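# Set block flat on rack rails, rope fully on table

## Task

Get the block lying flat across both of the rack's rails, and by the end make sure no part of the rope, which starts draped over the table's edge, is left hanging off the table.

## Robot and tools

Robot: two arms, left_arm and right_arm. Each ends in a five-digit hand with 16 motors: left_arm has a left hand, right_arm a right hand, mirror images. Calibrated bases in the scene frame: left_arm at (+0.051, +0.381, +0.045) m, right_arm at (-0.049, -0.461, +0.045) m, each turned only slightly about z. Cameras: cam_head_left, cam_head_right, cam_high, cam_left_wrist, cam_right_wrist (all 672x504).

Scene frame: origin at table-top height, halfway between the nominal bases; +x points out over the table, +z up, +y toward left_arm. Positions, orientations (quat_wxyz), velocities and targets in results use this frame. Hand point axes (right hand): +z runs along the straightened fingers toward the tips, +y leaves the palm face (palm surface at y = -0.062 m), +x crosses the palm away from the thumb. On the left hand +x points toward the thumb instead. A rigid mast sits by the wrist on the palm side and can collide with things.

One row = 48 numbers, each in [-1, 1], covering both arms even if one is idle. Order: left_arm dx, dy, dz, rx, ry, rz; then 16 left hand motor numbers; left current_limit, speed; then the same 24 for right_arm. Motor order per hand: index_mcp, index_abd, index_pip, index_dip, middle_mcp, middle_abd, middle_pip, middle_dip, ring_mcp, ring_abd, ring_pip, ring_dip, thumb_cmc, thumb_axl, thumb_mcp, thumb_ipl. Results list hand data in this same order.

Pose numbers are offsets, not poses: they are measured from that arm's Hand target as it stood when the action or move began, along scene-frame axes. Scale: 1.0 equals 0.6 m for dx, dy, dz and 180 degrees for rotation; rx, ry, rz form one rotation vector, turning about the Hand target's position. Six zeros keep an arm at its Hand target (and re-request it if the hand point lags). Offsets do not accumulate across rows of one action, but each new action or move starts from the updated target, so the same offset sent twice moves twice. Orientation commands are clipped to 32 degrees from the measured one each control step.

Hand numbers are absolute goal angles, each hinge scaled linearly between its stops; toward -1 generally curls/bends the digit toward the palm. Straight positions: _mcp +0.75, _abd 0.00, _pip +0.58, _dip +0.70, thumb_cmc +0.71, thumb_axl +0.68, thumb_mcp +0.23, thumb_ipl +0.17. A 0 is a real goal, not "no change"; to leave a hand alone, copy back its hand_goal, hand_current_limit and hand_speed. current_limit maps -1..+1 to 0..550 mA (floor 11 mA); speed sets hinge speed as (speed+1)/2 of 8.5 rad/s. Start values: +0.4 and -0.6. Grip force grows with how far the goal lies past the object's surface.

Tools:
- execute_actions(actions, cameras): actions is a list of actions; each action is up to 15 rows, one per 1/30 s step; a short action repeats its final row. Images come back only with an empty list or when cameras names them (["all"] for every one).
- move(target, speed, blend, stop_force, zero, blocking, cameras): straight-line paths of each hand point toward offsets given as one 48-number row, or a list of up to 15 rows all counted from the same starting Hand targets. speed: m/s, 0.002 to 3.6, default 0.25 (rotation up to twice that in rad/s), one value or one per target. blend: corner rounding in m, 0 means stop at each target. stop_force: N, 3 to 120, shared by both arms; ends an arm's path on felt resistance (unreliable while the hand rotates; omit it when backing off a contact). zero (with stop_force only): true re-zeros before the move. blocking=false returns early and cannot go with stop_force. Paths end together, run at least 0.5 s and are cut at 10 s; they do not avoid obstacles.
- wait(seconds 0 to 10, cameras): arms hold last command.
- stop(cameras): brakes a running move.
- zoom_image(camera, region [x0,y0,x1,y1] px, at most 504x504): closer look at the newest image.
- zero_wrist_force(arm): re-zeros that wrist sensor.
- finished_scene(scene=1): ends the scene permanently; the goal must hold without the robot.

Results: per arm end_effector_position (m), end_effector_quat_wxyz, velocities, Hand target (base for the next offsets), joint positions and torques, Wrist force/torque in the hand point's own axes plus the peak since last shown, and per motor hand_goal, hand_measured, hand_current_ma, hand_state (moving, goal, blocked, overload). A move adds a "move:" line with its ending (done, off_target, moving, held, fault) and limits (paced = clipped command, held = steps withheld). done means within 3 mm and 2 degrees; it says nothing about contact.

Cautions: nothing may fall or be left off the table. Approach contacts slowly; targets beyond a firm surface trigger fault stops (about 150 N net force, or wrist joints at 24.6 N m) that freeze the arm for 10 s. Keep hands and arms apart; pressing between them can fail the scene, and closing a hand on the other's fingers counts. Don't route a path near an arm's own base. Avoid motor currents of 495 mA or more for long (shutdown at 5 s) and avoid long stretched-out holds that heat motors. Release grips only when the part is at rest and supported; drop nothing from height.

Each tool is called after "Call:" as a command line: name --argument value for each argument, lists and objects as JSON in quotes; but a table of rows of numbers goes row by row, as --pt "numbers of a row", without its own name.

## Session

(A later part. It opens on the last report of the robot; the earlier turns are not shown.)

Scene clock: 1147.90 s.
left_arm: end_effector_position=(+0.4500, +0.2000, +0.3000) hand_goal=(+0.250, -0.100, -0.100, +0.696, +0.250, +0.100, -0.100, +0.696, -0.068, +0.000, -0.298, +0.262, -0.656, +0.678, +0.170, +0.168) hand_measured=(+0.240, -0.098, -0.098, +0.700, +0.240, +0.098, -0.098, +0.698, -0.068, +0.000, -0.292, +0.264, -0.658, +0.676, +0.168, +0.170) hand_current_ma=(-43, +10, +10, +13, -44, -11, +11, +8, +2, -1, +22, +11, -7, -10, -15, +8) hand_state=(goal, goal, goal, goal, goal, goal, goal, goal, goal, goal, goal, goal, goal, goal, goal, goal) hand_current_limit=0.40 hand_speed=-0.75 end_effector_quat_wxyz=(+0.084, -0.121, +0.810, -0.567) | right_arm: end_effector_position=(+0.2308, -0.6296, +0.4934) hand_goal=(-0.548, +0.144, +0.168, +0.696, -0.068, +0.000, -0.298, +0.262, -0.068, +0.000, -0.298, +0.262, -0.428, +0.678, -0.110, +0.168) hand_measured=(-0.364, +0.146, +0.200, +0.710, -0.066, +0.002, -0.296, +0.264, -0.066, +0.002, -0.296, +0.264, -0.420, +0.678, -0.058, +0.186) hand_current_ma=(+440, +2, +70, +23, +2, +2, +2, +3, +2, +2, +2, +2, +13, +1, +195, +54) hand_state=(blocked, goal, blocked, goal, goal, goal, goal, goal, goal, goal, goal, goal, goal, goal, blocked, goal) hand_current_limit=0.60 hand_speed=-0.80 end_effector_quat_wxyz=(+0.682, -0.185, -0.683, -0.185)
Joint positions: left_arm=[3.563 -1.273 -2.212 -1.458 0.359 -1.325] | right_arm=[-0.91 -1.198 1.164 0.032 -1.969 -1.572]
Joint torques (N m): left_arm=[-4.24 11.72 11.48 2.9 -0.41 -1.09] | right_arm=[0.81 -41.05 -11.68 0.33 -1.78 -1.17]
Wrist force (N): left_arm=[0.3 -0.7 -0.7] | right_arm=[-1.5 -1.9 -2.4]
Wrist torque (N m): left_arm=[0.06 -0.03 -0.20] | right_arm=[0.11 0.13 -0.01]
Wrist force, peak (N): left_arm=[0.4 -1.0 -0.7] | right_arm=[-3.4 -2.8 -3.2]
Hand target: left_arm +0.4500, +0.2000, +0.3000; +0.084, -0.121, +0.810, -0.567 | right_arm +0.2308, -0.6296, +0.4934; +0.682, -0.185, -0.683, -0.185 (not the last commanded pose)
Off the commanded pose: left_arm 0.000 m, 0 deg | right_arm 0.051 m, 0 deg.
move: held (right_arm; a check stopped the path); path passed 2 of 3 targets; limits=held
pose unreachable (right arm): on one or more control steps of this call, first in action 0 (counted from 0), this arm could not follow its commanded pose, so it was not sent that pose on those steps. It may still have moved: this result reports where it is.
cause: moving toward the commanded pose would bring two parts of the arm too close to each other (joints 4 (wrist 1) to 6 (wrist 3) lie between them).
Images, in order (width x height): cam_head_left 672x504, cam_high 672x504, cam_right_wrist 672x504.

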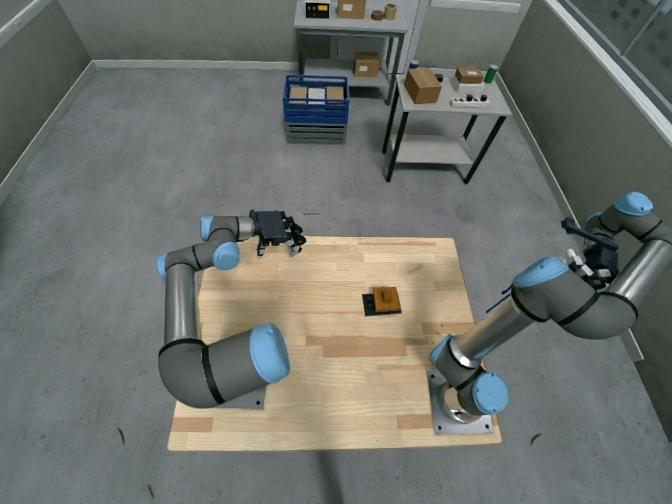

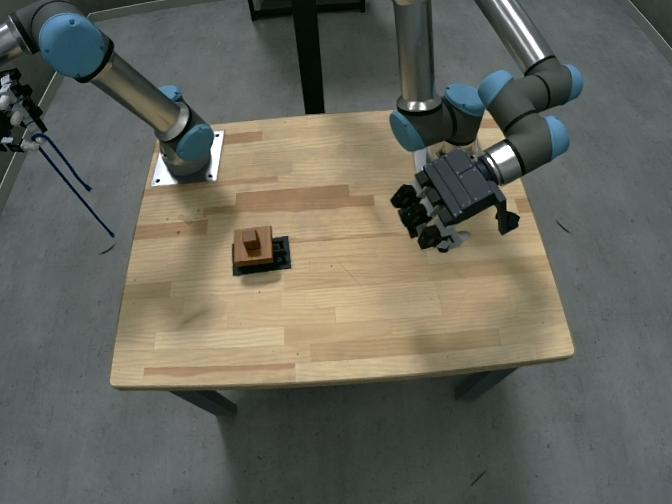

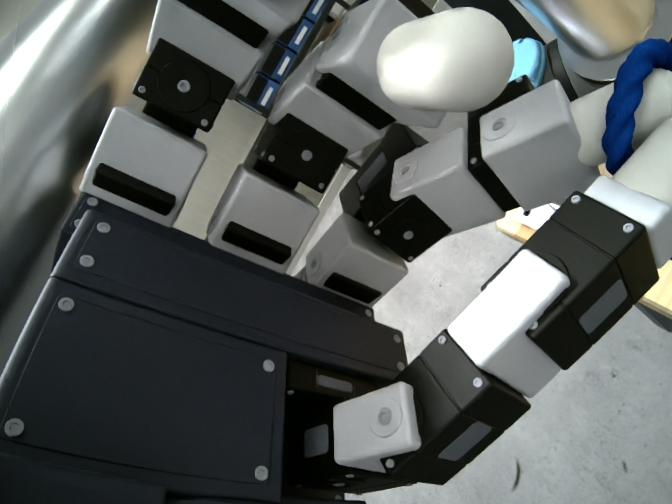

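Call:
move --target '[0,0,0,0,0,0, 0.25,-0.1,-0.1,0.696,0.25,0.1,-0.1,0.696,-0.068,0,-0.299,0.261,-0.657,0.678,0.169,0.168,0.4,-0.75, -0.208,0.6677,0,0,0,0.0833, -0.548,0.143,0.168,0.696,-0.068,0,-0.299,0.261,-0.068,0,-0.299,0.261,-0.429,0.678,-0.11,0.168,0.6,-0.8]' --speed 0.12 --cameras '["cam_high","cam_head_left"]'

Call:
zoom_image --camera "cam_high" --region '[80, 50, 330, 300]'

Call:
zoom_image --camera "cam_head_left" --region '[340, 250, 490, 400]'

Scene clock: 1170.53 s.
left_arm: end_effector_position=(+0.4500, +0.2000, +0.3000) hand_goal=(+0.250, -0.100, -0.100, +0.696, +0.250, +0.100, -0.100, +0.696, -0.068, +0.000, -0.298, +0.262, -0.656, +0.678, +0.170, +0.168) hand_measured=(+0.240, -0.098, -0.098, +0.700, +0.240, +0.098, -0.098, +0.698, -0.068, +0.000, -0.292, +0.264, -0.658, +0.676, +0.168, +0.170) hand_current_ma=(-43, +10, +10, +13, -44, -11, +11, +8, +2, -1, +22, +11, -7, -10, -15, +8) hand_state=(goal, goal, goal, goal, goal, goal, goal, goal, goal, goal, goal, goal, goal, goal, goal, goal) hand_current_limit=0.40 hand_speed=-0.75 end_effector_quat_wxyz=(+0.084, -0.121, +0.810, -0.567) | right_arm: end_effector_position=(+0.1060, -0.2291, +0.4934) hand_goal=(-0.548, +0.144, +0.168, +0.696, -0.068, +0.000, -0.298, +0.262, -0.068, +0.000, -0.298, +0.262, -0.428, +0.678, -0.110, +0.168) hand_measured=(-0.364, +0.146, +0.200, +0.710, -0.066, +0.002, -0.296, +0.264, -0.066, +0.002, -0.296, +0.264, -0.420, +0.678, -0.058, +0.186) hand_current_ma=(+440, +2, +70, +23, +2, +2, +2, +3, +2, +2, +2, +2, +13, +1, +195, +54) hand_state=(blocked, goal, blocked, goal, goal, goal, goal, goal, goal, goal, goal, goal, goal, goal, blocked, goal) hand_current_limit=0.60 hand_speed=-0.80 end_effector_quat_wxyz=(+0.700, -0.094, -0.701, -0.094)
Joint positions: left_arm=[3.563 -1.273 -2.212 -1.458 0.359 -1.325] | right_arm=[-0.109 -1.694 1.726 -0.034 -1.429 -1.571]
Joint torques (N m): left_arm=[-4.64 9.05 11.67 2.63 -0.46 -0.89] | right_arm=[6.94 -12.31 -19.88 0.24 0.86 1.83]
Wrist force (N): left_arm=[0.2 -0.9 -0.6] | right_arm=[-1.7 -2.1 -2.4]
Wrist torque (N m): left_arm=[0.02 -0.01 -0.21] | right_arm=[0.06 0.15 -0.03]
Wrist force, peak (N): left_arm=[0.1 -1.0 -0.7] | right_arm=[-1.5 -3.4 -3.2]
Hand target: left_arm +0.4500, +0.2000, +0.3000; +0.084, -0.121, +0.810, -0.567 | right_arm +0.1060, -0.2290, +0.4934; +0.700, -0.094, -0.701, -0.095
Off the commanded pose: left_arm 0.000 m, 0 deg | right_arm 0.000 m, 0 deg.
move: done
Images, in order (width x height): cam_head_left 672x504, cam_high 672x504.

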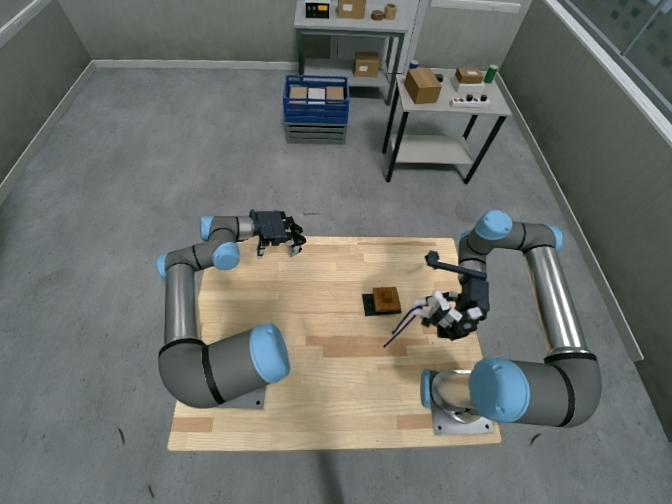

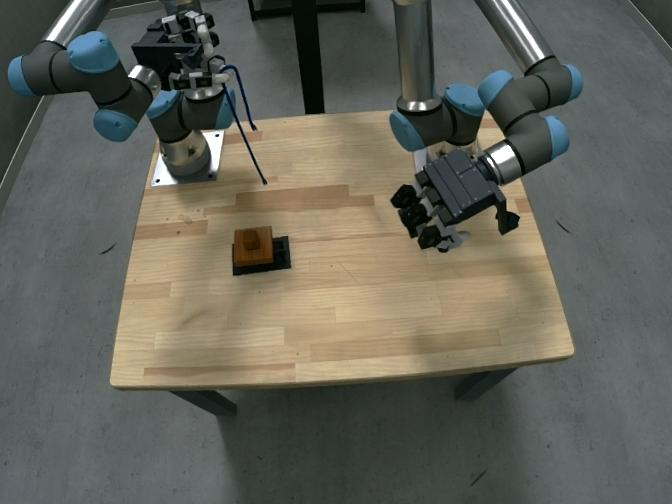

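Scaled by 2.016 from the camera's 672x504 image, which has a finer 960x720 frame.

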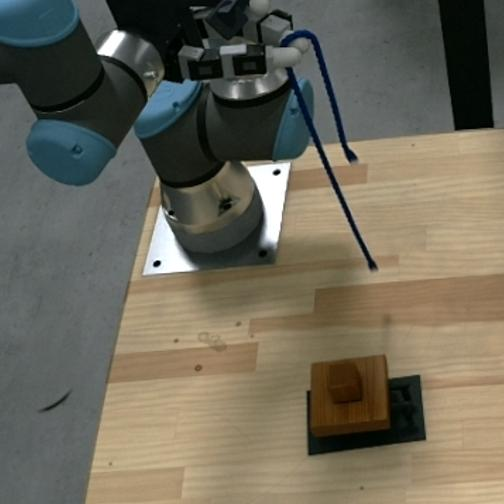

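Scaled by 3.360 from the camera's 672x504 image, which has a finer 960x720 frame.

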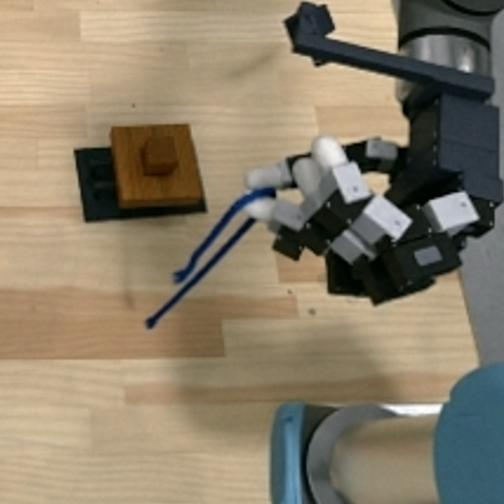

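Call:
move --pt "0 0 0 0 0 0 0.25 -0.1 -0.1 0.696 0.25 0.1 -0.1 0.696 -0.068 0 -0.299 0.261 -0.657 0.678 0.169 0.168 0.4 -0.75 0 0 -0.12 0 0 0 -0.548 0.143 0.168 0.696 -0.068 0 -0.299 0.261 -0.068 0 -0.299 0.261 -0.429 0.678 -0.11 0.168 0.6 -0.8" --pt "0 0 0 0 0 0 0.25 -0.1 -0.1 0.696 0.25 0.1 -0.1 0.696 -0.068 0 -0.299 0.261 -0.657 0.678 0.169 0.168 0.4 -0.75 -0.0333 0.4667 -0.66 0 0 0 -0.548 0.143 0.168 0.696 -0.068 0 -0.299 0.261 -0.068 0 -0.299 0.261 -0.429 0.678 -0.11 0.168 0.6 -0.8" --speed '[0.12,0.15]' --blend '[0.03,0]' --cameras '["cam_high","cam_head_left","cam_head_right"]'

Call:
zoom_image --camera "cam_high" --region '[150, 80, 400, 300]'

Call:
zoom_image --camera "cam_head_left" --region '[290, 250, 440, 400]'

Scene clock: 1183.40 s.
left_arm: end_effector_position=(+0.4500, +0.2000, +0.3000) hand_goal=(+0.250, -0.100, -0.100, +0.696, +0.250, +0.100, -0.100, +0.696, -0.068, +0.000, -0.298, +0.262, -0.656, +0.678, +0.170, +0.168) hand_measured=(+0.240, -0.098, -0.098, +0.700, +0.240, +0.098, -0.098, +0.698, -0.068, +0.000, -0.292, +0.264, -0.658, +0.676, +0.168, +0.170) hand_current_ma=(-43, +10, +10, +13, -44, -11, +11, +8, +2, -1, +22, +11, -7, -10, -15, +8) hand_state=(goal, goal, goal, goal, goal, goal, goal, goal, goal, goal, goal, goal, goal, goal, goal, goal) hand_current_limit=0.40 hand_speed=-0.75 end_effector_quat_wxyz=(+0.084, -0.121, +0.810, -0.567) | right_arm: end_effector_position=(+0.0860, +0.0510, +0.0975) hand_goal=(-0.548, +0.144, +0.168, +0.696, -0.068, +0.000, -0.298, +0.262, -0.068, +0.000, -0.298, +0.262, -0.428, +0.678, -0.110, +0.168) hand_measured=(-0.364, +0.146, +0.200, +0.710, -0.066, +0.002, -0.296, +0.264, -0.066, +0.002, -0.296, +0.264, -0.420, +0.678, -0.058, +0.186) hand_current_ma=(+440, +2, +70, +23, +2, +2, +2, +3, +2, +2, +2, +2, +13, +1, +195, +54) hand_state=(blocked, goal, blocked, goal, goal, goal, goal, goal, goal, goal, goal, goal, goal, goal, blocked, goal) hand_current_limit=0.60 hand_speed=-0.80 end_effector_quat_wxyz=(+0.700, -0.094, -0.701, -0.094)
Joint positions: left_arm=[3.563 -1.273 -2.212 -1.458 0.359 -1.325] | right_arm=[0.582 -0.916 1.888 -0.975 -0.738 -1.57]
Joint torques (N m): left_arm=[-4.99 6.68 11.84 2.36 -0.6 -0.87] | right_arm=[1.21 -32.68 -9.55 1.1 -0.35 -0.27]
Wrist force (N): left_arm=[0.2 -0.6 -0.5] | right_arm=[-1.8 -2.3 -2.3]
Wrist torque (N m): left_arm=[0.04 -0.01 -0.20] | right_arm=[0.02 0.19 -0.05]
Wrist force, peak (N): left_arm=[0.2 -1.0 -0.9] | right_arm=[-1.7 -2.5 -2.6]
Hand target: left_arm +0.4500, +0.2000, +0.3000; +0.084, -0.121, +0.810, -0.567 | right_arm +0.0860, +0.0510, +0.0974; +0.700, -0.094, -0.701, -0.095
Off the commanded pose: left_arm 0.000 m, 0 deg | right_arm 0.000 m, 0 deg.
move: done
Images, in order (width x height): cam_head_left 672x504, cam_head_right 672x504, cam_high 672x504.

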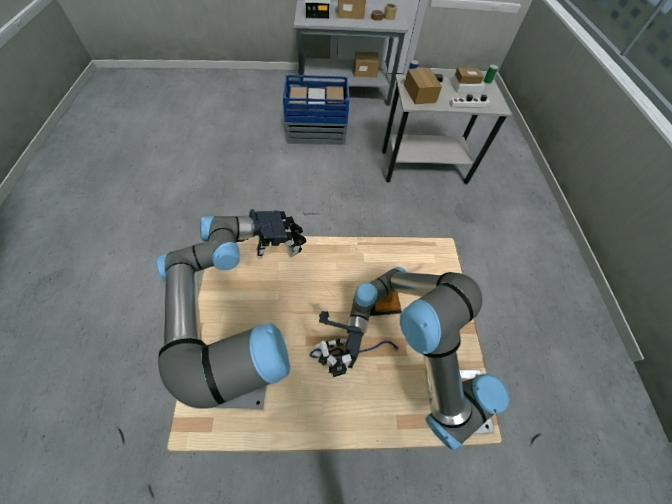

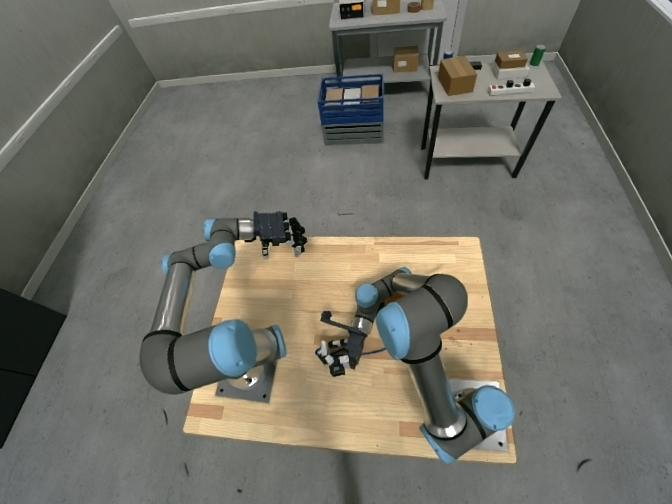

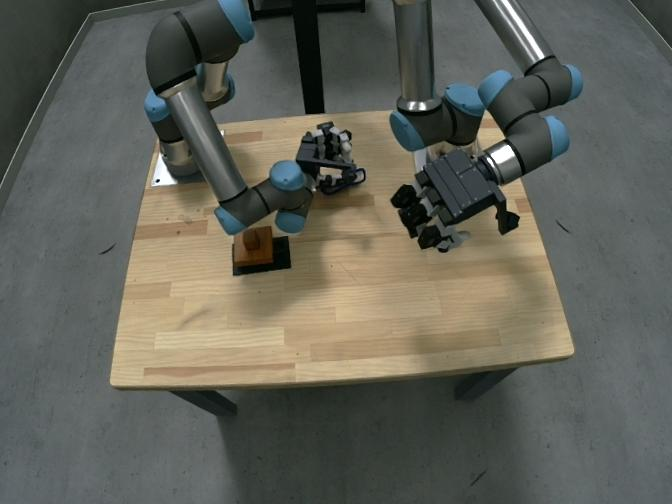

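Scaled by 2.016 from the camera's 672x504 image, which has a finer 960x720 frame.

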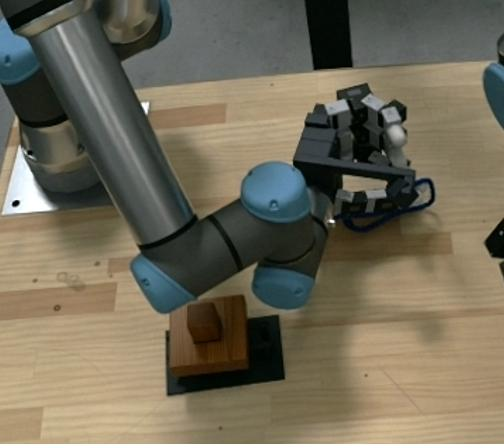

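Scaled by 3.360 from the camera's 672x504 image, which has a finer 960x720 frame.

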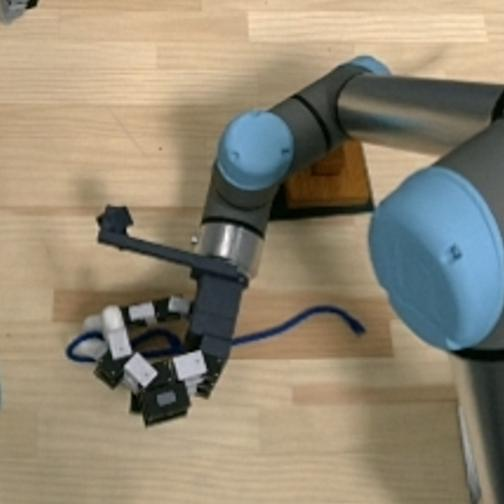

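Call:
move --pt "0 0 0 0 0 0 0.25 -0.1 -0.1 0.696 0.25 0.1 -0.1 0.696 -0.068 0 -0.299 0.261 -0.657 0.678 0.169 0.168 0.4 -0.75 0 0.1 0 0 0 0 -0.548 0.143 0.168 0.696 -0.068 0 -0.299 0.261 -0.068 0 -0.299 0.261 -0.429 0.678 -0.11 0.168 0.6 -0.8" --pt "0 0 0 0 0 0 0.25 -0.1 -0.1 0.696 0.25 0.1 -0.1 0.696 -0.068 0 -0.299 0.261 -0.657 0.678 0.169 0.168 0.4 -0.75 0 0.1667 -0.065 0 0 0 -0.548 0.143 0.168 0.696 -0.068 0 -0.299 0.261 -0.068 0 -0.299 0.261 -0.429 0.678 -0.11 0.168 0.6 -0.8" --speed 0.08 --blend '[0.02,0]' --stop_force 5 --cameras '["cam_high","cam_head_left","cam_right_wrist"]'

Call:
zoom_image --camera "cam_high" --region '[150, 80, 400, 300]'

Call:
zoom_image --camera "cam_head_left" --region '[290, 250, 440, 400]'

Scene clock: 1197.77 s.
left_arm: end_effector_position=(+0.4500, +0.2000, +0.3000) hand_goal=(+0.250, -0.100, -0.100, +0.696, +0.250, +0.100, -0.100, +0.696, -0.068, +0.000, -0.298, +0.262, -0.656, +0.678, +0.170, +0.168) hand_measured=(+0.240, -0.098, -0.098, +0.700, +0.240, +0.098, -0.098, +0.698, -0.068, +0.000, -0.292, +0.264, -0.658, +0.676, +0.168, +0.170) hand_current_ma=(-43, +10, +10, +13, -44, -11, +11, +8, +2, -1, +22, +11, -7, -10, -15, +8) hand_state=(goal, goal, goal, goal, goal, goal, goal, goal, goal, goal, goal, goal, goal, goal, goal, goal) hand_current_limit=0.40 hand_speed=-0.75 end_effector_quat_wxyz=(+0.084, -0.121, +0.810, -0.567) | right_arm: end_effector_position=(+0.0860, +0.1510, +0.0584) hand_goal=(-0.548, +0.144, +0.168, +0.696, -0.068, +0.000, -0.298, +0.262, -0.068, +0.000, -0.298, +0.262, -0.428, +0.678, -0.110, +0.168) hand_measured=(-0.364, +0.146, +0.200, +0.710, -0.066, +0.002, -0.296, +0.264, -0.066, +0.002, -0.296, +0.264, -0.420, +0.678, -0.058, +0.186) hand_current_ma=(+440, +2, +70, +23, +2, +2, +2, +3, +2, +2, +2, +2, +13, +1, +195, +54) hand_state=(blocked, goal, blocked, goal, goal, goal, goal, goal, goal, goal, goal, goal, goal, goal, blocked, goal) hand_current_limit=0.60 hand_speed=-0.80 end_effector_quat_wxyz=(+0.700, -0.094, -0.701, -0.094)
Joint positions: left_arm=[3.563 -1.273 -2.212 -1.458 0.359 -1.325] | right_arm=[0.736 -0.726 1.63 -0.907 -0.584 -1.569]
Joint torques (N m): left_arm=[-4.82 5.57 11.27 2.35 -0.6 -0.81] | right_arm=[-9.48 -50.65 -16.29 2.15 -1.83 -1.95]
Wrist force (N): left_arm=[0.3 -0.6 -0.6] | right_arm=[-1.4 -2.2 -2.3]
Wrist torque (N m): left_arm=[0.05 -0.02 -0.20] | right_arm=[0.07 0.13 -0.03]
Wrist force, peak (N): left_arm=[0.4 -0.9 -0.8] | right_arm=[-1.9 -3.3 -2.3]
Hand target: left_arm +0.4500, +0.2000, +0.3000; +0.084, -0.121, +0.810, -0.567 | right_arm +0.0860, +0.1510, +0.0584; +0.700, -0.094, -0.701, -0.095
Off the commanded pose: left_arm 0.000 m, 0 deg | right_arm 0.000 m, 0 deg.
move: done
Images, in order (width x height): cam_head_left 672x504, cam_high 672x504, cam_right_wrist 672x504.

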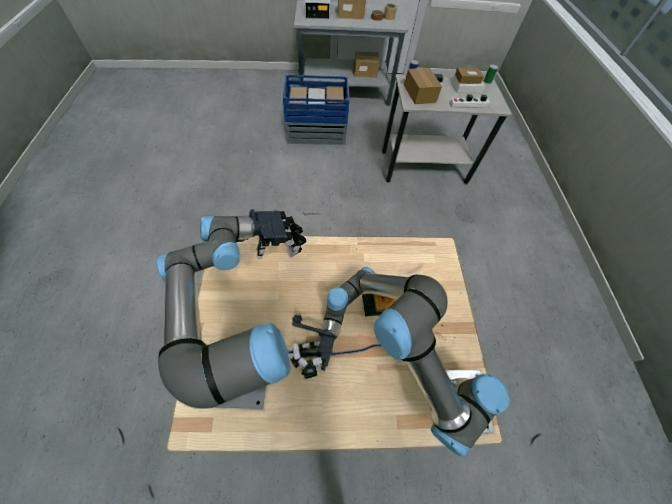

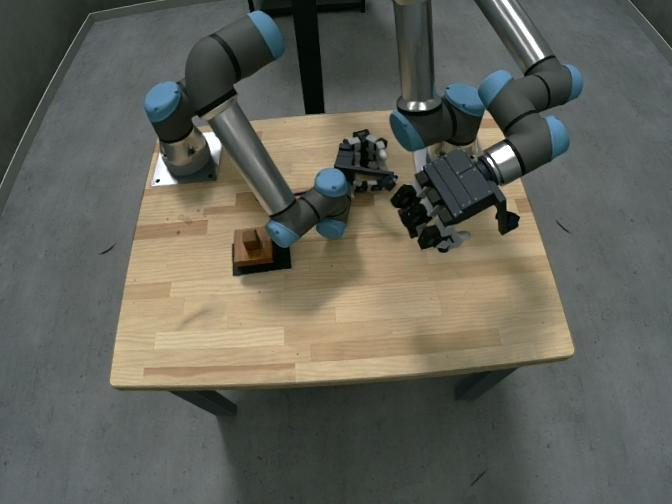

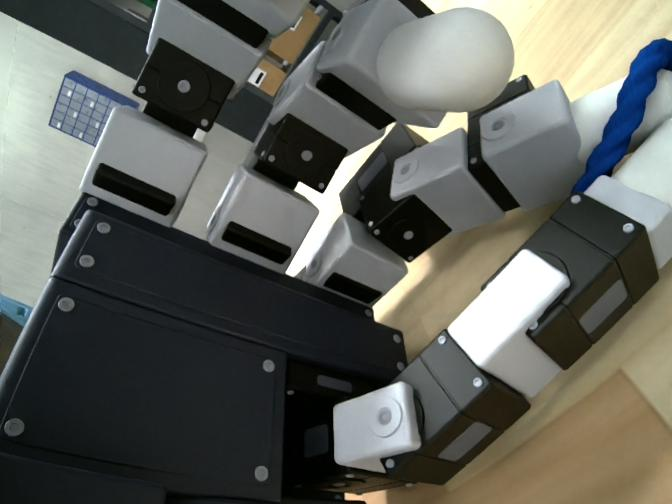

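Scaled by 2.016 from the camera's 672x504 image, which has a finer 960x720 frame.

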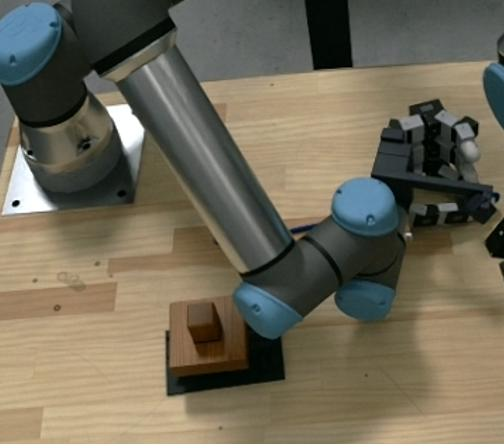

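Scaled by 3.360 from the camera's 672x504 image, which has a finer 960x720 frame.

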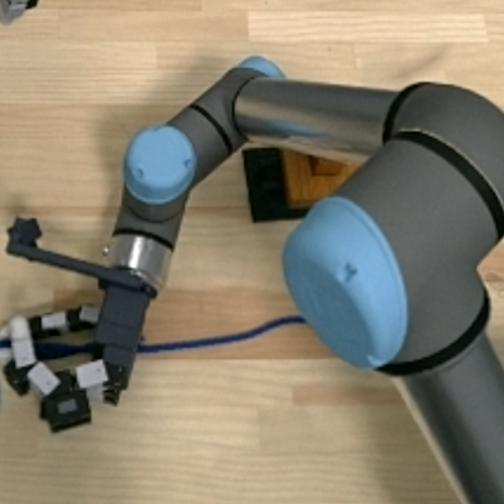

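Call:
move --pt "0 0 0 0 0 0 0.25 -0.1 -0.1 0.696 0.25 0.1 -0.1 0.696 -0.068 0 -0.299 0.261 -0.657 0.678 0.169 0.168 0.4 -0.75 0 0 0 0 0 0 -0.25 0.143 0.0 0.696 -0.068 0 -0.299 0.261 -0.068 0 -0.299 0.261 -0.429 0.678 0.03 0.168 0.4 -0.9" --pt "0 0 0 0 0 0 0.25 -0.1 -0.1 0.696 0.25 0.1 -0.1 0.696 -0.068 0 -0.299 0.261 -0.657 0.678 0.169 0.168 0.4 -0.75 0 0 0 0 0 0 0.05 0.143 -0.2 0.696 -0.068 0 -0.299 0.261 -0.068 0 -0.299 0.261 -0.429 0.678 0.15 0.168 0.4 -0.8" --speed 0.05 --cameras '["cam_high","cam_head_left","cam_right_wrist"]'

Call:
zoom_image --camera "cam_head_left" --region '[280, 310, 400, 400]'

Call:
zoom_image --camera "cam_high" --region '[260, 100, 410, 230]'

Scene clock: 1211.70 s.
left_arm: end_effector_position=(+0.4500, +0.2000, +0.3000) hand_goal=(+0.250, -0.100, -0.100, +0.696, +0.250, +0.100, -0.100, +0.696, -0.068, +0.000, -0.298, +0.262, -0.656, +0.678, +0.170, +0.168) hand_measured=(+0.240, -0.098, -0.098, +0.700, +0.240, +0.098, -0.098, +0.698, -0.068, +0.000, -0.292, +0.264, -0.658, +0.676, +0.168, +0.170) hand_current_ma=(-43, +10, +10, +13, -44, -11, +11, +8, +2, -1, +22, +11, -7, -10, -15, +8) hand_state=(goal, goal, goal, goal, goal, goal, goal, goal, goal, goal, goal, goal, goal, goal, goal, goal) hand_current_limit=0.40 hand_speed=-0.75 end_effector_quat_wxyz=(+0.084, -0.121, +0.810, -0.567) | right_arm: end_effector_position=(+0.0860, +0.1510, +0.0584) hand_goal=(+0.050, +0.144, -0.200, +0.696, -0.068, +0.000, -0.298, +0.262, -0.068, +0.000, -0.298, +0.262, -0.428, +0.678, +0.150, +0.168) hand_measured=(+0.046, +0.146, -0.198, +0.698, -0.066, +0.002, -0.296, +0.264, -0.066, +0.002, -0.296, +0.264, -0.420, +0.678, +0.148, +0.170) hand_current_ma=(-4, +2, +3, +2, +2, +2, +2, +3, +2, +2, +2, +2, +13, +1, -2, +3) hand_state=(goal, goal, goal, goal, goal, goal, goal, goal, goal, goal, goal, goal, goal, goal, goal, goal) hand_current_limit=0.40 hand_speed=-0.80 end_effector_quat_wxyz=(+0.700, -0.094, -0.701, -0.095)
Joint positions: left_arm=[3.563 -1.273 -2.212 -1.458 0.359 -1.325] | right_arm=[0.736 -0.726 1.63 -0.907 -0.584 -1.569]
Joint torques (N m): left_arm=[-4.13 4.85 10.98 2.29 -0.64 -0.8] | right_arm=[-8.6 -41.58 -21.17 2.14 -1.73 -2.04]
Wrist force (N): left_arm=[0.3 -0.7 -0.8] | right_arm=[-1.6 -2.1 -2.4]
Wrist torque (N m): left_arm=[0.05 -0.03 -0.20] | right_arm=[0.10 0.14 -0.04]
Wrist force, peak (N): left_arm=[0.2 -1.2 -0.5] | right_arm=[-1.6 -2.5 -2.6]
Hand target: left_arm +0.4500, +0.2000, +0.3000; +0.084, -0.121, +0.810, -0.567 | right_arm +0.0860, +0.1510, +0.0584; +0.700, -0.094, -0.701, -0.095
Off the commanded pose: left_arm 0.000 m, 0 deg | right_arm 0.000 m, 0 deg.
move: done
Images, in order (width x height): cam_head_left 672x504, cam_high 672x504, cam_right_wrist 672x504.

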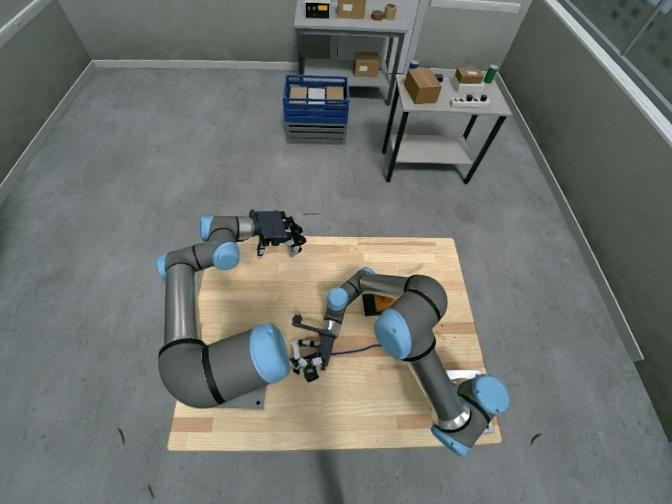

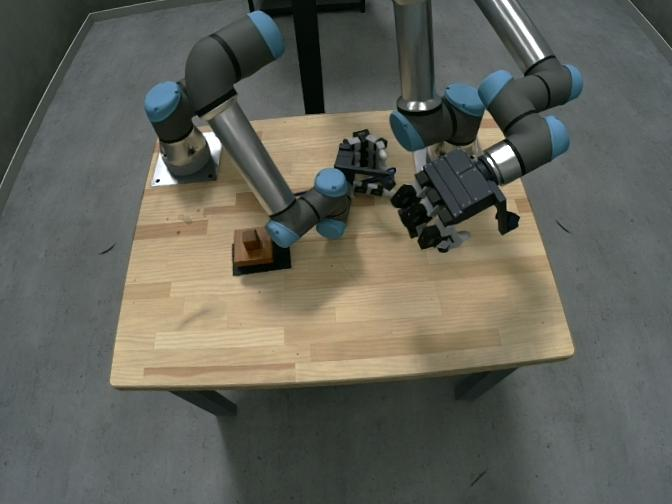

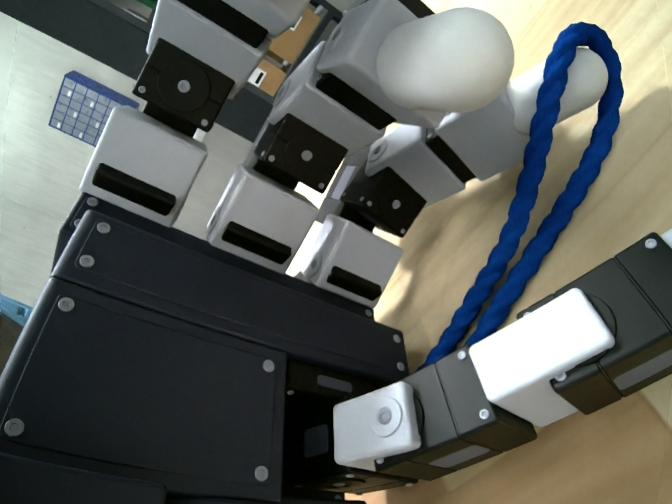

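Scaled by 4.200 from the camera's 672x504 image, which has a finer 960x720 frame.

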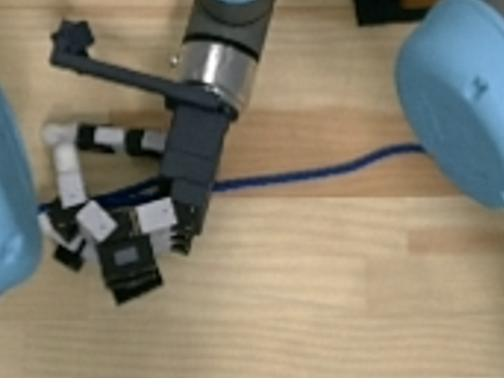

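Scaled by 3.360 from the camera's 672x504 image, which has a finer 960x720 frame.

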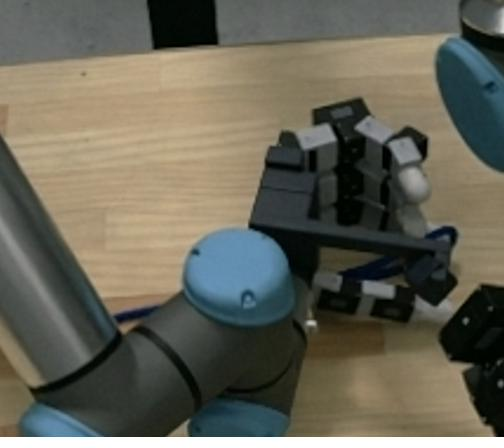

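Call:
move --pt "0 0 0 0 0 0 0.25 -0.1 -0.1 0.696 0.25 0.1 -0.1 0.696 -0.068 0 -0.299 0.261 -0.657 0.678 0.169 0.168 0.4 -0.75 -0.0259 -0.0966 0.035 0 0 0 0.05 0.143 -0.2 0.696 -0.068 0 -0.299 0.261 -0.068 0 -0.299 0.261 -0.429 0.678 0.15 0.168 0.4 -0.8" --speed 0.06 --cameras '["cam_high","cam_head_left","cam_right_wrist"]'

Call:
zoom_image --camera "cam_head_left" --region '[280, 310, 400, 400]'

Scene clock: 1227.53 s.
left_arm: end_effector_position=(+0.4500, +0.2000, +0.3000) hand_goal=(+0.250, -0.100, -0.100, +0.696, +0.250, +0.100, -0.100, +0.696, -0.068, +0.000, -0.298, +0.262, -0.656, +0.678, +0.170, +0.168) hand_measured=(+0.240, -0.098, -0.098, +0.700, +0.240, +0.098, -0.098, +0.698, -0.068, +0.000, -0.292, +0.264, -0.658, +0.676, +0.168, +0.170) hand_current_ma=(-43, +10, +10, +13, -44, -11, +11, +8, +2, -1, +22, +11, -7, -10, -15, +8) hand_state=(goal, goal, goal, goal, goal, goal, goal, goal, goal, goal, goal, goal, goal, goal, goal, goal) hand_current_limit=0.40 hand_speed=-0.75 end_effector_quat_wxyz=(+0.084, -0.121, +0.810, -0.567) | right_arm: end_effector_position=(+0.0706, +0.0931, +0.0794) hand_goal=(+0.050, +0.144, -0.200, +0.696, -0.068, +0.000, -0.298, +0.262, -0.068, +0.000, -0.298, +0.262, -0.428, +0.678, +0.150, +0.168) hand_measured=(+0.048, +0.146, -0.198, +0.698, -0.066, +0.002, -0.296, +0.264, -0.066, +0.002, -0.296, +0.264, -0.420, +0.678, +0.148, +0.170) hand_current_ma=(-2, +2, +3, +2, +2, +2, +2, +3, +2, +2, +2, +2, +13, +1, -2, +3) hand_state=(goal, goal, goal, goal, goal, goal, goal, goal, goal, goal, goal, goal, goal, goal, goal, goal) hand_current_limit=0.40 hand_speed=-0.80 end_effector_quat_wxyz=(+0.700, -0.094, -0.701, -0.095)
Joint positions: left_arm=[3.563 -1.273 -2.212 -1.458 0.359 -1.325] | right_arm=[0.67 -0.848 1.818 -0.973 -0.65 -1.57]
Joint torques (N m): left_arm=[-4.38 4.15 11.6 2.29 -0.77 -0.81] | right_arm=[4.42 -36.4 -13.61 2.46 1.68 1.56]
Wrist force (N): left_arm=[0.1 -0.8 -0.8] | right_arm=[-1.8 -2.0 -2.4]
Wrist torque (N m): left_arm=[0.04 0.00 -0.21] | right_arm=[0.06 0.18 -0.02]
Wrist force, peak (N): left_arm=[0.4 -1.0 -0.6] | right_arm=[-1.2 -3.2 -2.4]
Hand target: left_arm +0.4500, +0.2000, +0.3000; +0.084, -0.121, +0.810, -0.567 | right_arm +0.0705, +0.0931, +0.0794; +0.700, -0.094, -0.701, -0.095
Off the commanded pose: left_arm 0.000 m, 0 deg | right_arm 0.000 m, 0 deg.
move: done
Images, in order (width x height): cam_head_left 672x504, cam_high 672x504, cam_right_wrist 672x504.

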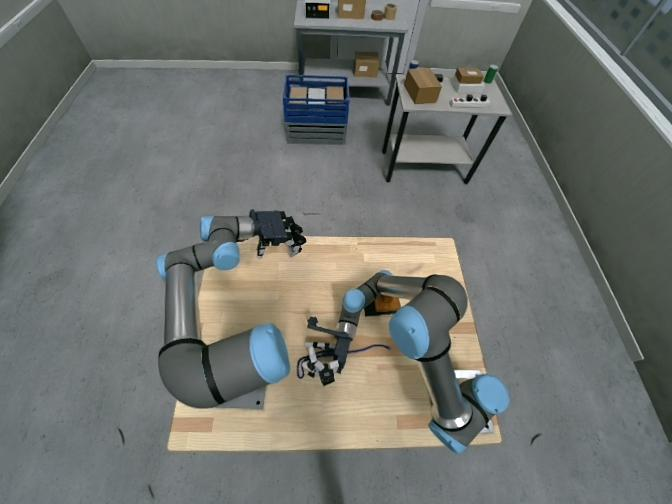

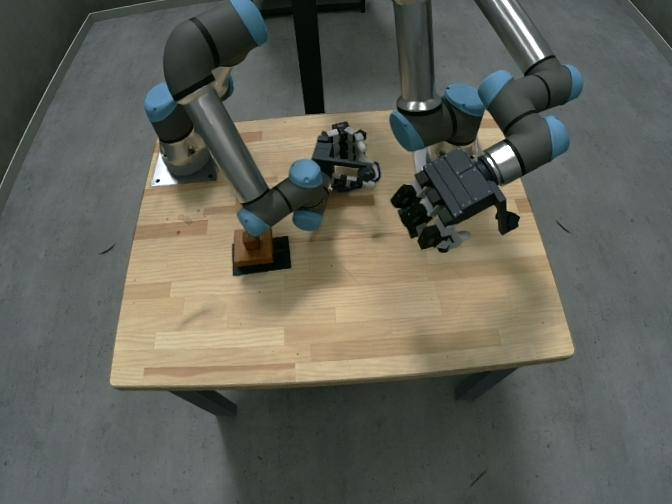

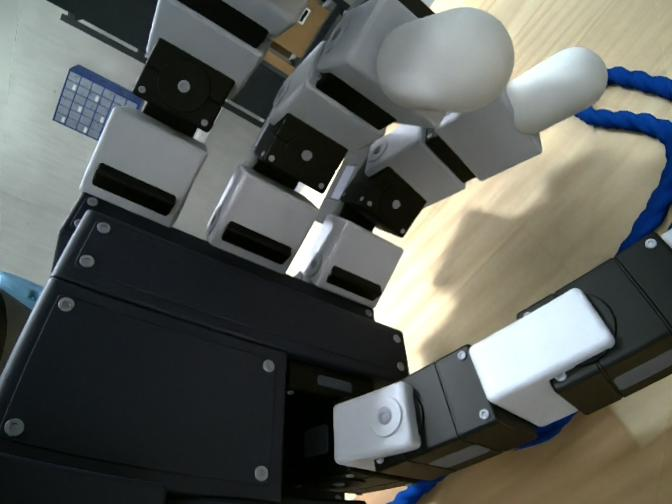

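Scaled by 4.200 from the camera's 672x504 image, which has a finer 960x720 frame.

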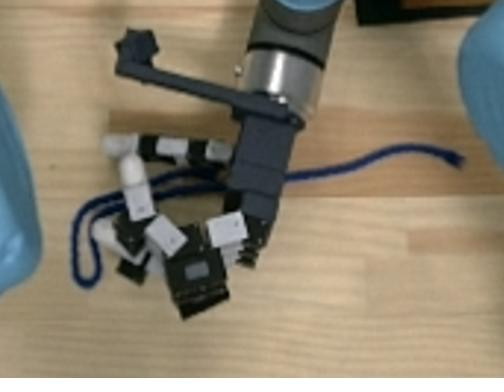

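Call:
move --pt "0 0 0 0 0 0 0.25 -0.1 -0.1 0.696 0.25 0.1 -0.1 0.696 -0.068 0 -0.299 0.261 -0.657 0.678 0.169 0.168 0.4 -0.75 -0.015 -0.05 0.06 0 0 0 0.05 0.143 -0.2 0.696 -0.068 0 -0.299 0.261 -0.068 0 -0.299 0.261 -0.429 0.678 0.15 0.168 0.4 -0.8" --pt "0 0 0 0 0 0 0.25 -0.1 -0.1 0.696 0.25 0.1 -0.1 0.696 -0.068 0 -0.299 0.261 -0.657 0.678 0.169 0.168 0.4 -0.75 0 -0.05 0.25 0 0 0 0.05 0.143 -0.2 0.696 -0.068 0 -0.299 0.261 -0.068 0 -0.299 0.261 -0.429 0.678 0.15 0.168 0.4 -0.8" --speed '[0.06,0.12]' --blend '[0.01,0]' --cameras '["cam_high","cam_head_left","cam_head_right","cam_right_wrist"]'

Call:
zoom_image --camera "cam_head_left" --region '[280, 280, 420, 400]'

Call:
zoom_image --camera "cam_high" --region '[210, 100, 400, 290]'

Scene clock: 1234.97 s.
left_arm: end_effector_position=(+0.4500, +0.2000, +0.3000) hand_goal=(+0.250, -0.100, -0.100, +0.696, +0.250, +0.100, -0.100, +0.696, -0.068, +0.000, -0.298, +0.262, -0.656, +0.678, +0.170, +0.168) hand_measured=(+0.240, -0.098, -0.098, +0.700, +0.240, +0.098, -0.098, +0.698, -0.068, +0.000, -0.292, +0.264, -0.658, +0.676, +0.168, +0.170) hand_current_ma=(-43, +10, +10, +13, -44, -11, +11, +8, +2, -1, +22, +11, -7, -10, -15, +8) hand_state=(goal, goal, goal, goal, goal, goal, goal, goal, goal, goal, goal, goal, goal, goal, goal, goal) hand_current_limit=0.40 hand_speed=-0.75 end_effector_quat_wxyz=(+0.084, -0.121, +0.810, -0.567) | right_arm: end_effector_position=(+0.0706, +0.0630, +0.2293) hand_goal=(+0.050, +0.144, -0.200, +0.696, -0.068, +0.000, -0.298, +0.262, -0.068, +0.000, -0.298, +0.262, -0.428, +0.678, +0.150, +0.168) hand_measured=(+0.048, +0.146, -0.198, +0.698, -0.066, +0.002, -0.296, +0.264, -0.066, +0.002, -0.296, +0.264, -0.420, +0.678, +0.148, +0.170) hand_current_ma=(-2, +2, +3, +2, +2, +2, +2, +3, +2, +2, +2, +2, +13, +1, -2, +3) hand_state=(goal, goal, goal, goal, goal, goal, goal, goal, goal, goal, goal, goal, goal, goal, goal, goal) hand_current_limit=0.40 hand_speed=-0.80 end_effector_quat_wxyz=(+0.700, -0.094, -0.701, -0.095)
Joint positions: left_arm=[3.563 -1.273 -2.212 -1.458 0.359 -1.325] | right_arm=[0.621 -1.155 1.826 -0.674 -0.699 -1.57]
Joint torques (N m): left_arm=[-4.86 3.03 11.77 2.2 -0.79 -0.76] | right_arm=[1.89 -36.29 -12.15 1.94 0.25 -2.05]
Wrist force (N): left_arm=[0.3 -0.8 -0.5] | right_arm=[-1.9 -2.2 -2.5]
Wrist torque (N m): left_arm=[0.01 -0.02 -0.19] | right_arm=[0.07 0.19 -0.03]
Wrist force, peak (N): left_arm=[0.0 -0.9 -1.1] | right_arm=[-2.4 -2.7 -2.1]
Hand target: left_arm +0.4500, +0.2000, +0.3000; +0.084, -0.121, +0.810, -0.567 | right_arm +0.0705, +0.0631, +0.2294; +0.700, -0.094, -0.701, -0.095
Off the commanded pose: left_arm 0.000 m, 0 deg | right_arm 0.000 m, 0 deg.
move: done
Images, in order (width x height): cam_head_left 672x504, cam_head_right 672x504, cam_high 672x504, cam_right_wrist 672x504.

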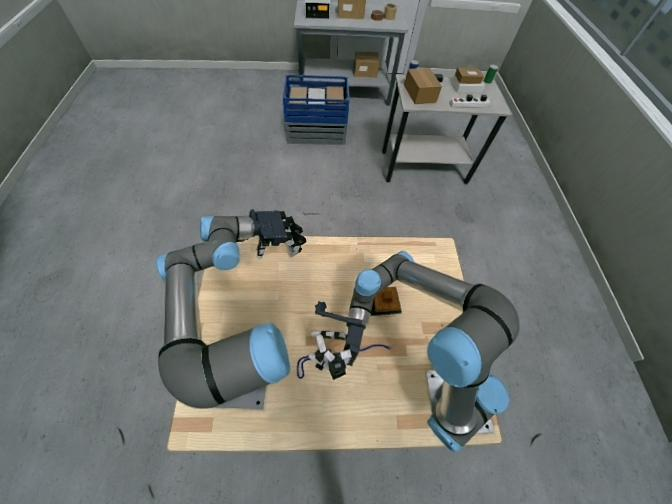

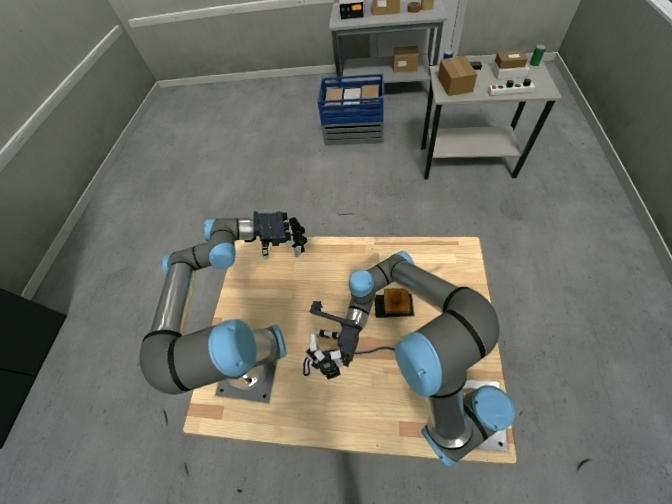

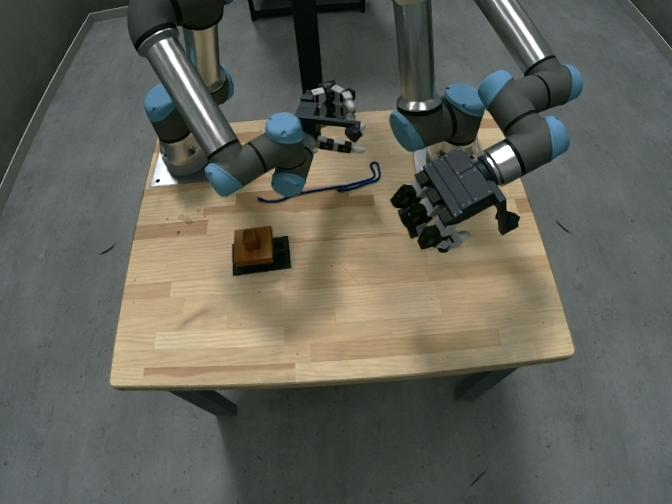

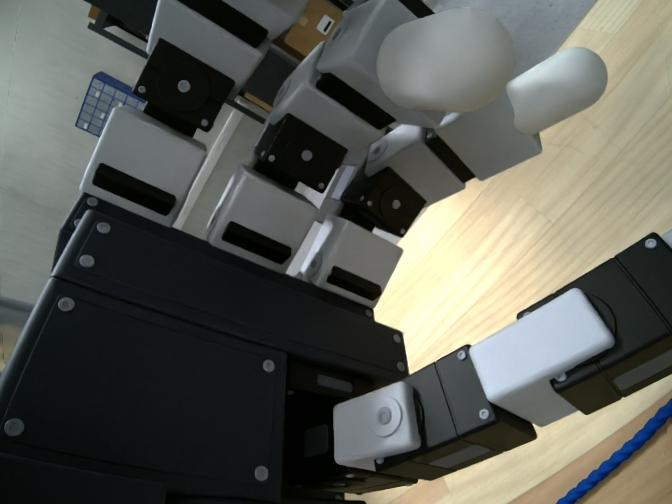

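Scaled by 3.600 from the camera's 672x504 image, which has a finer 960x720 frame.

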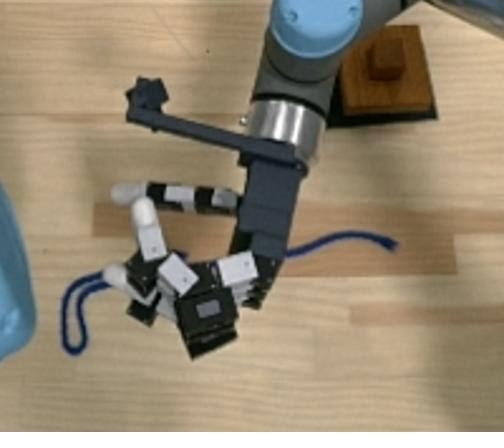

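Scaled by 2.653 from the camera's 672x504 image, which has a finer 960x720 frame.

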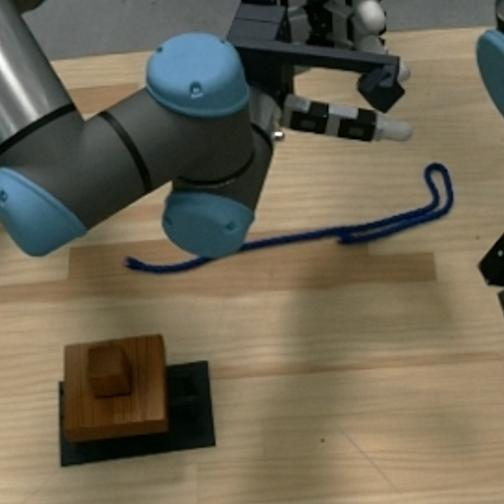

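Call:
zoom_image --camera "cam_high" --region '[222, 215, 302, 285]'

Call:
zoom_image --camera "cam_head_right" --region '[365, 275, 425, 325]'

Scaled by 6.300 from the camera's 672x504 image, which has a finer 960x720 frame.

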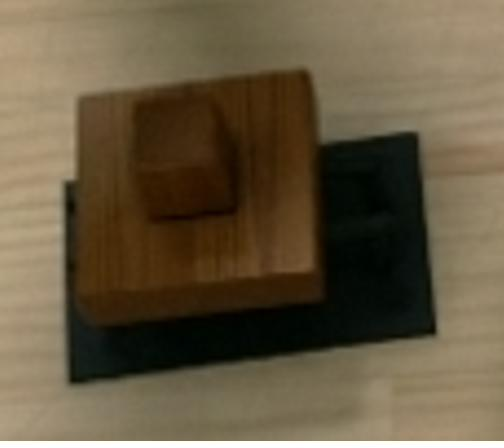

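Scaled by 8.400 from the camera's 672x504 image, which has a finer 960x720 frame.

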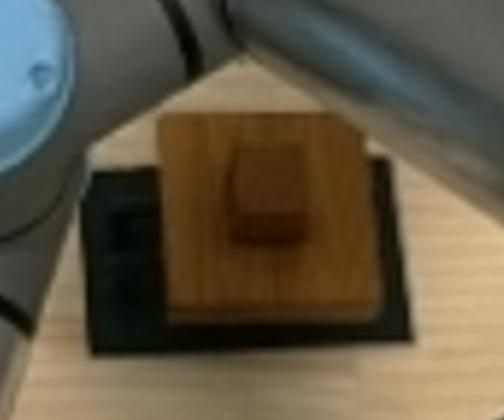

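Call:
finished_scene

The scene is finished: the task was done.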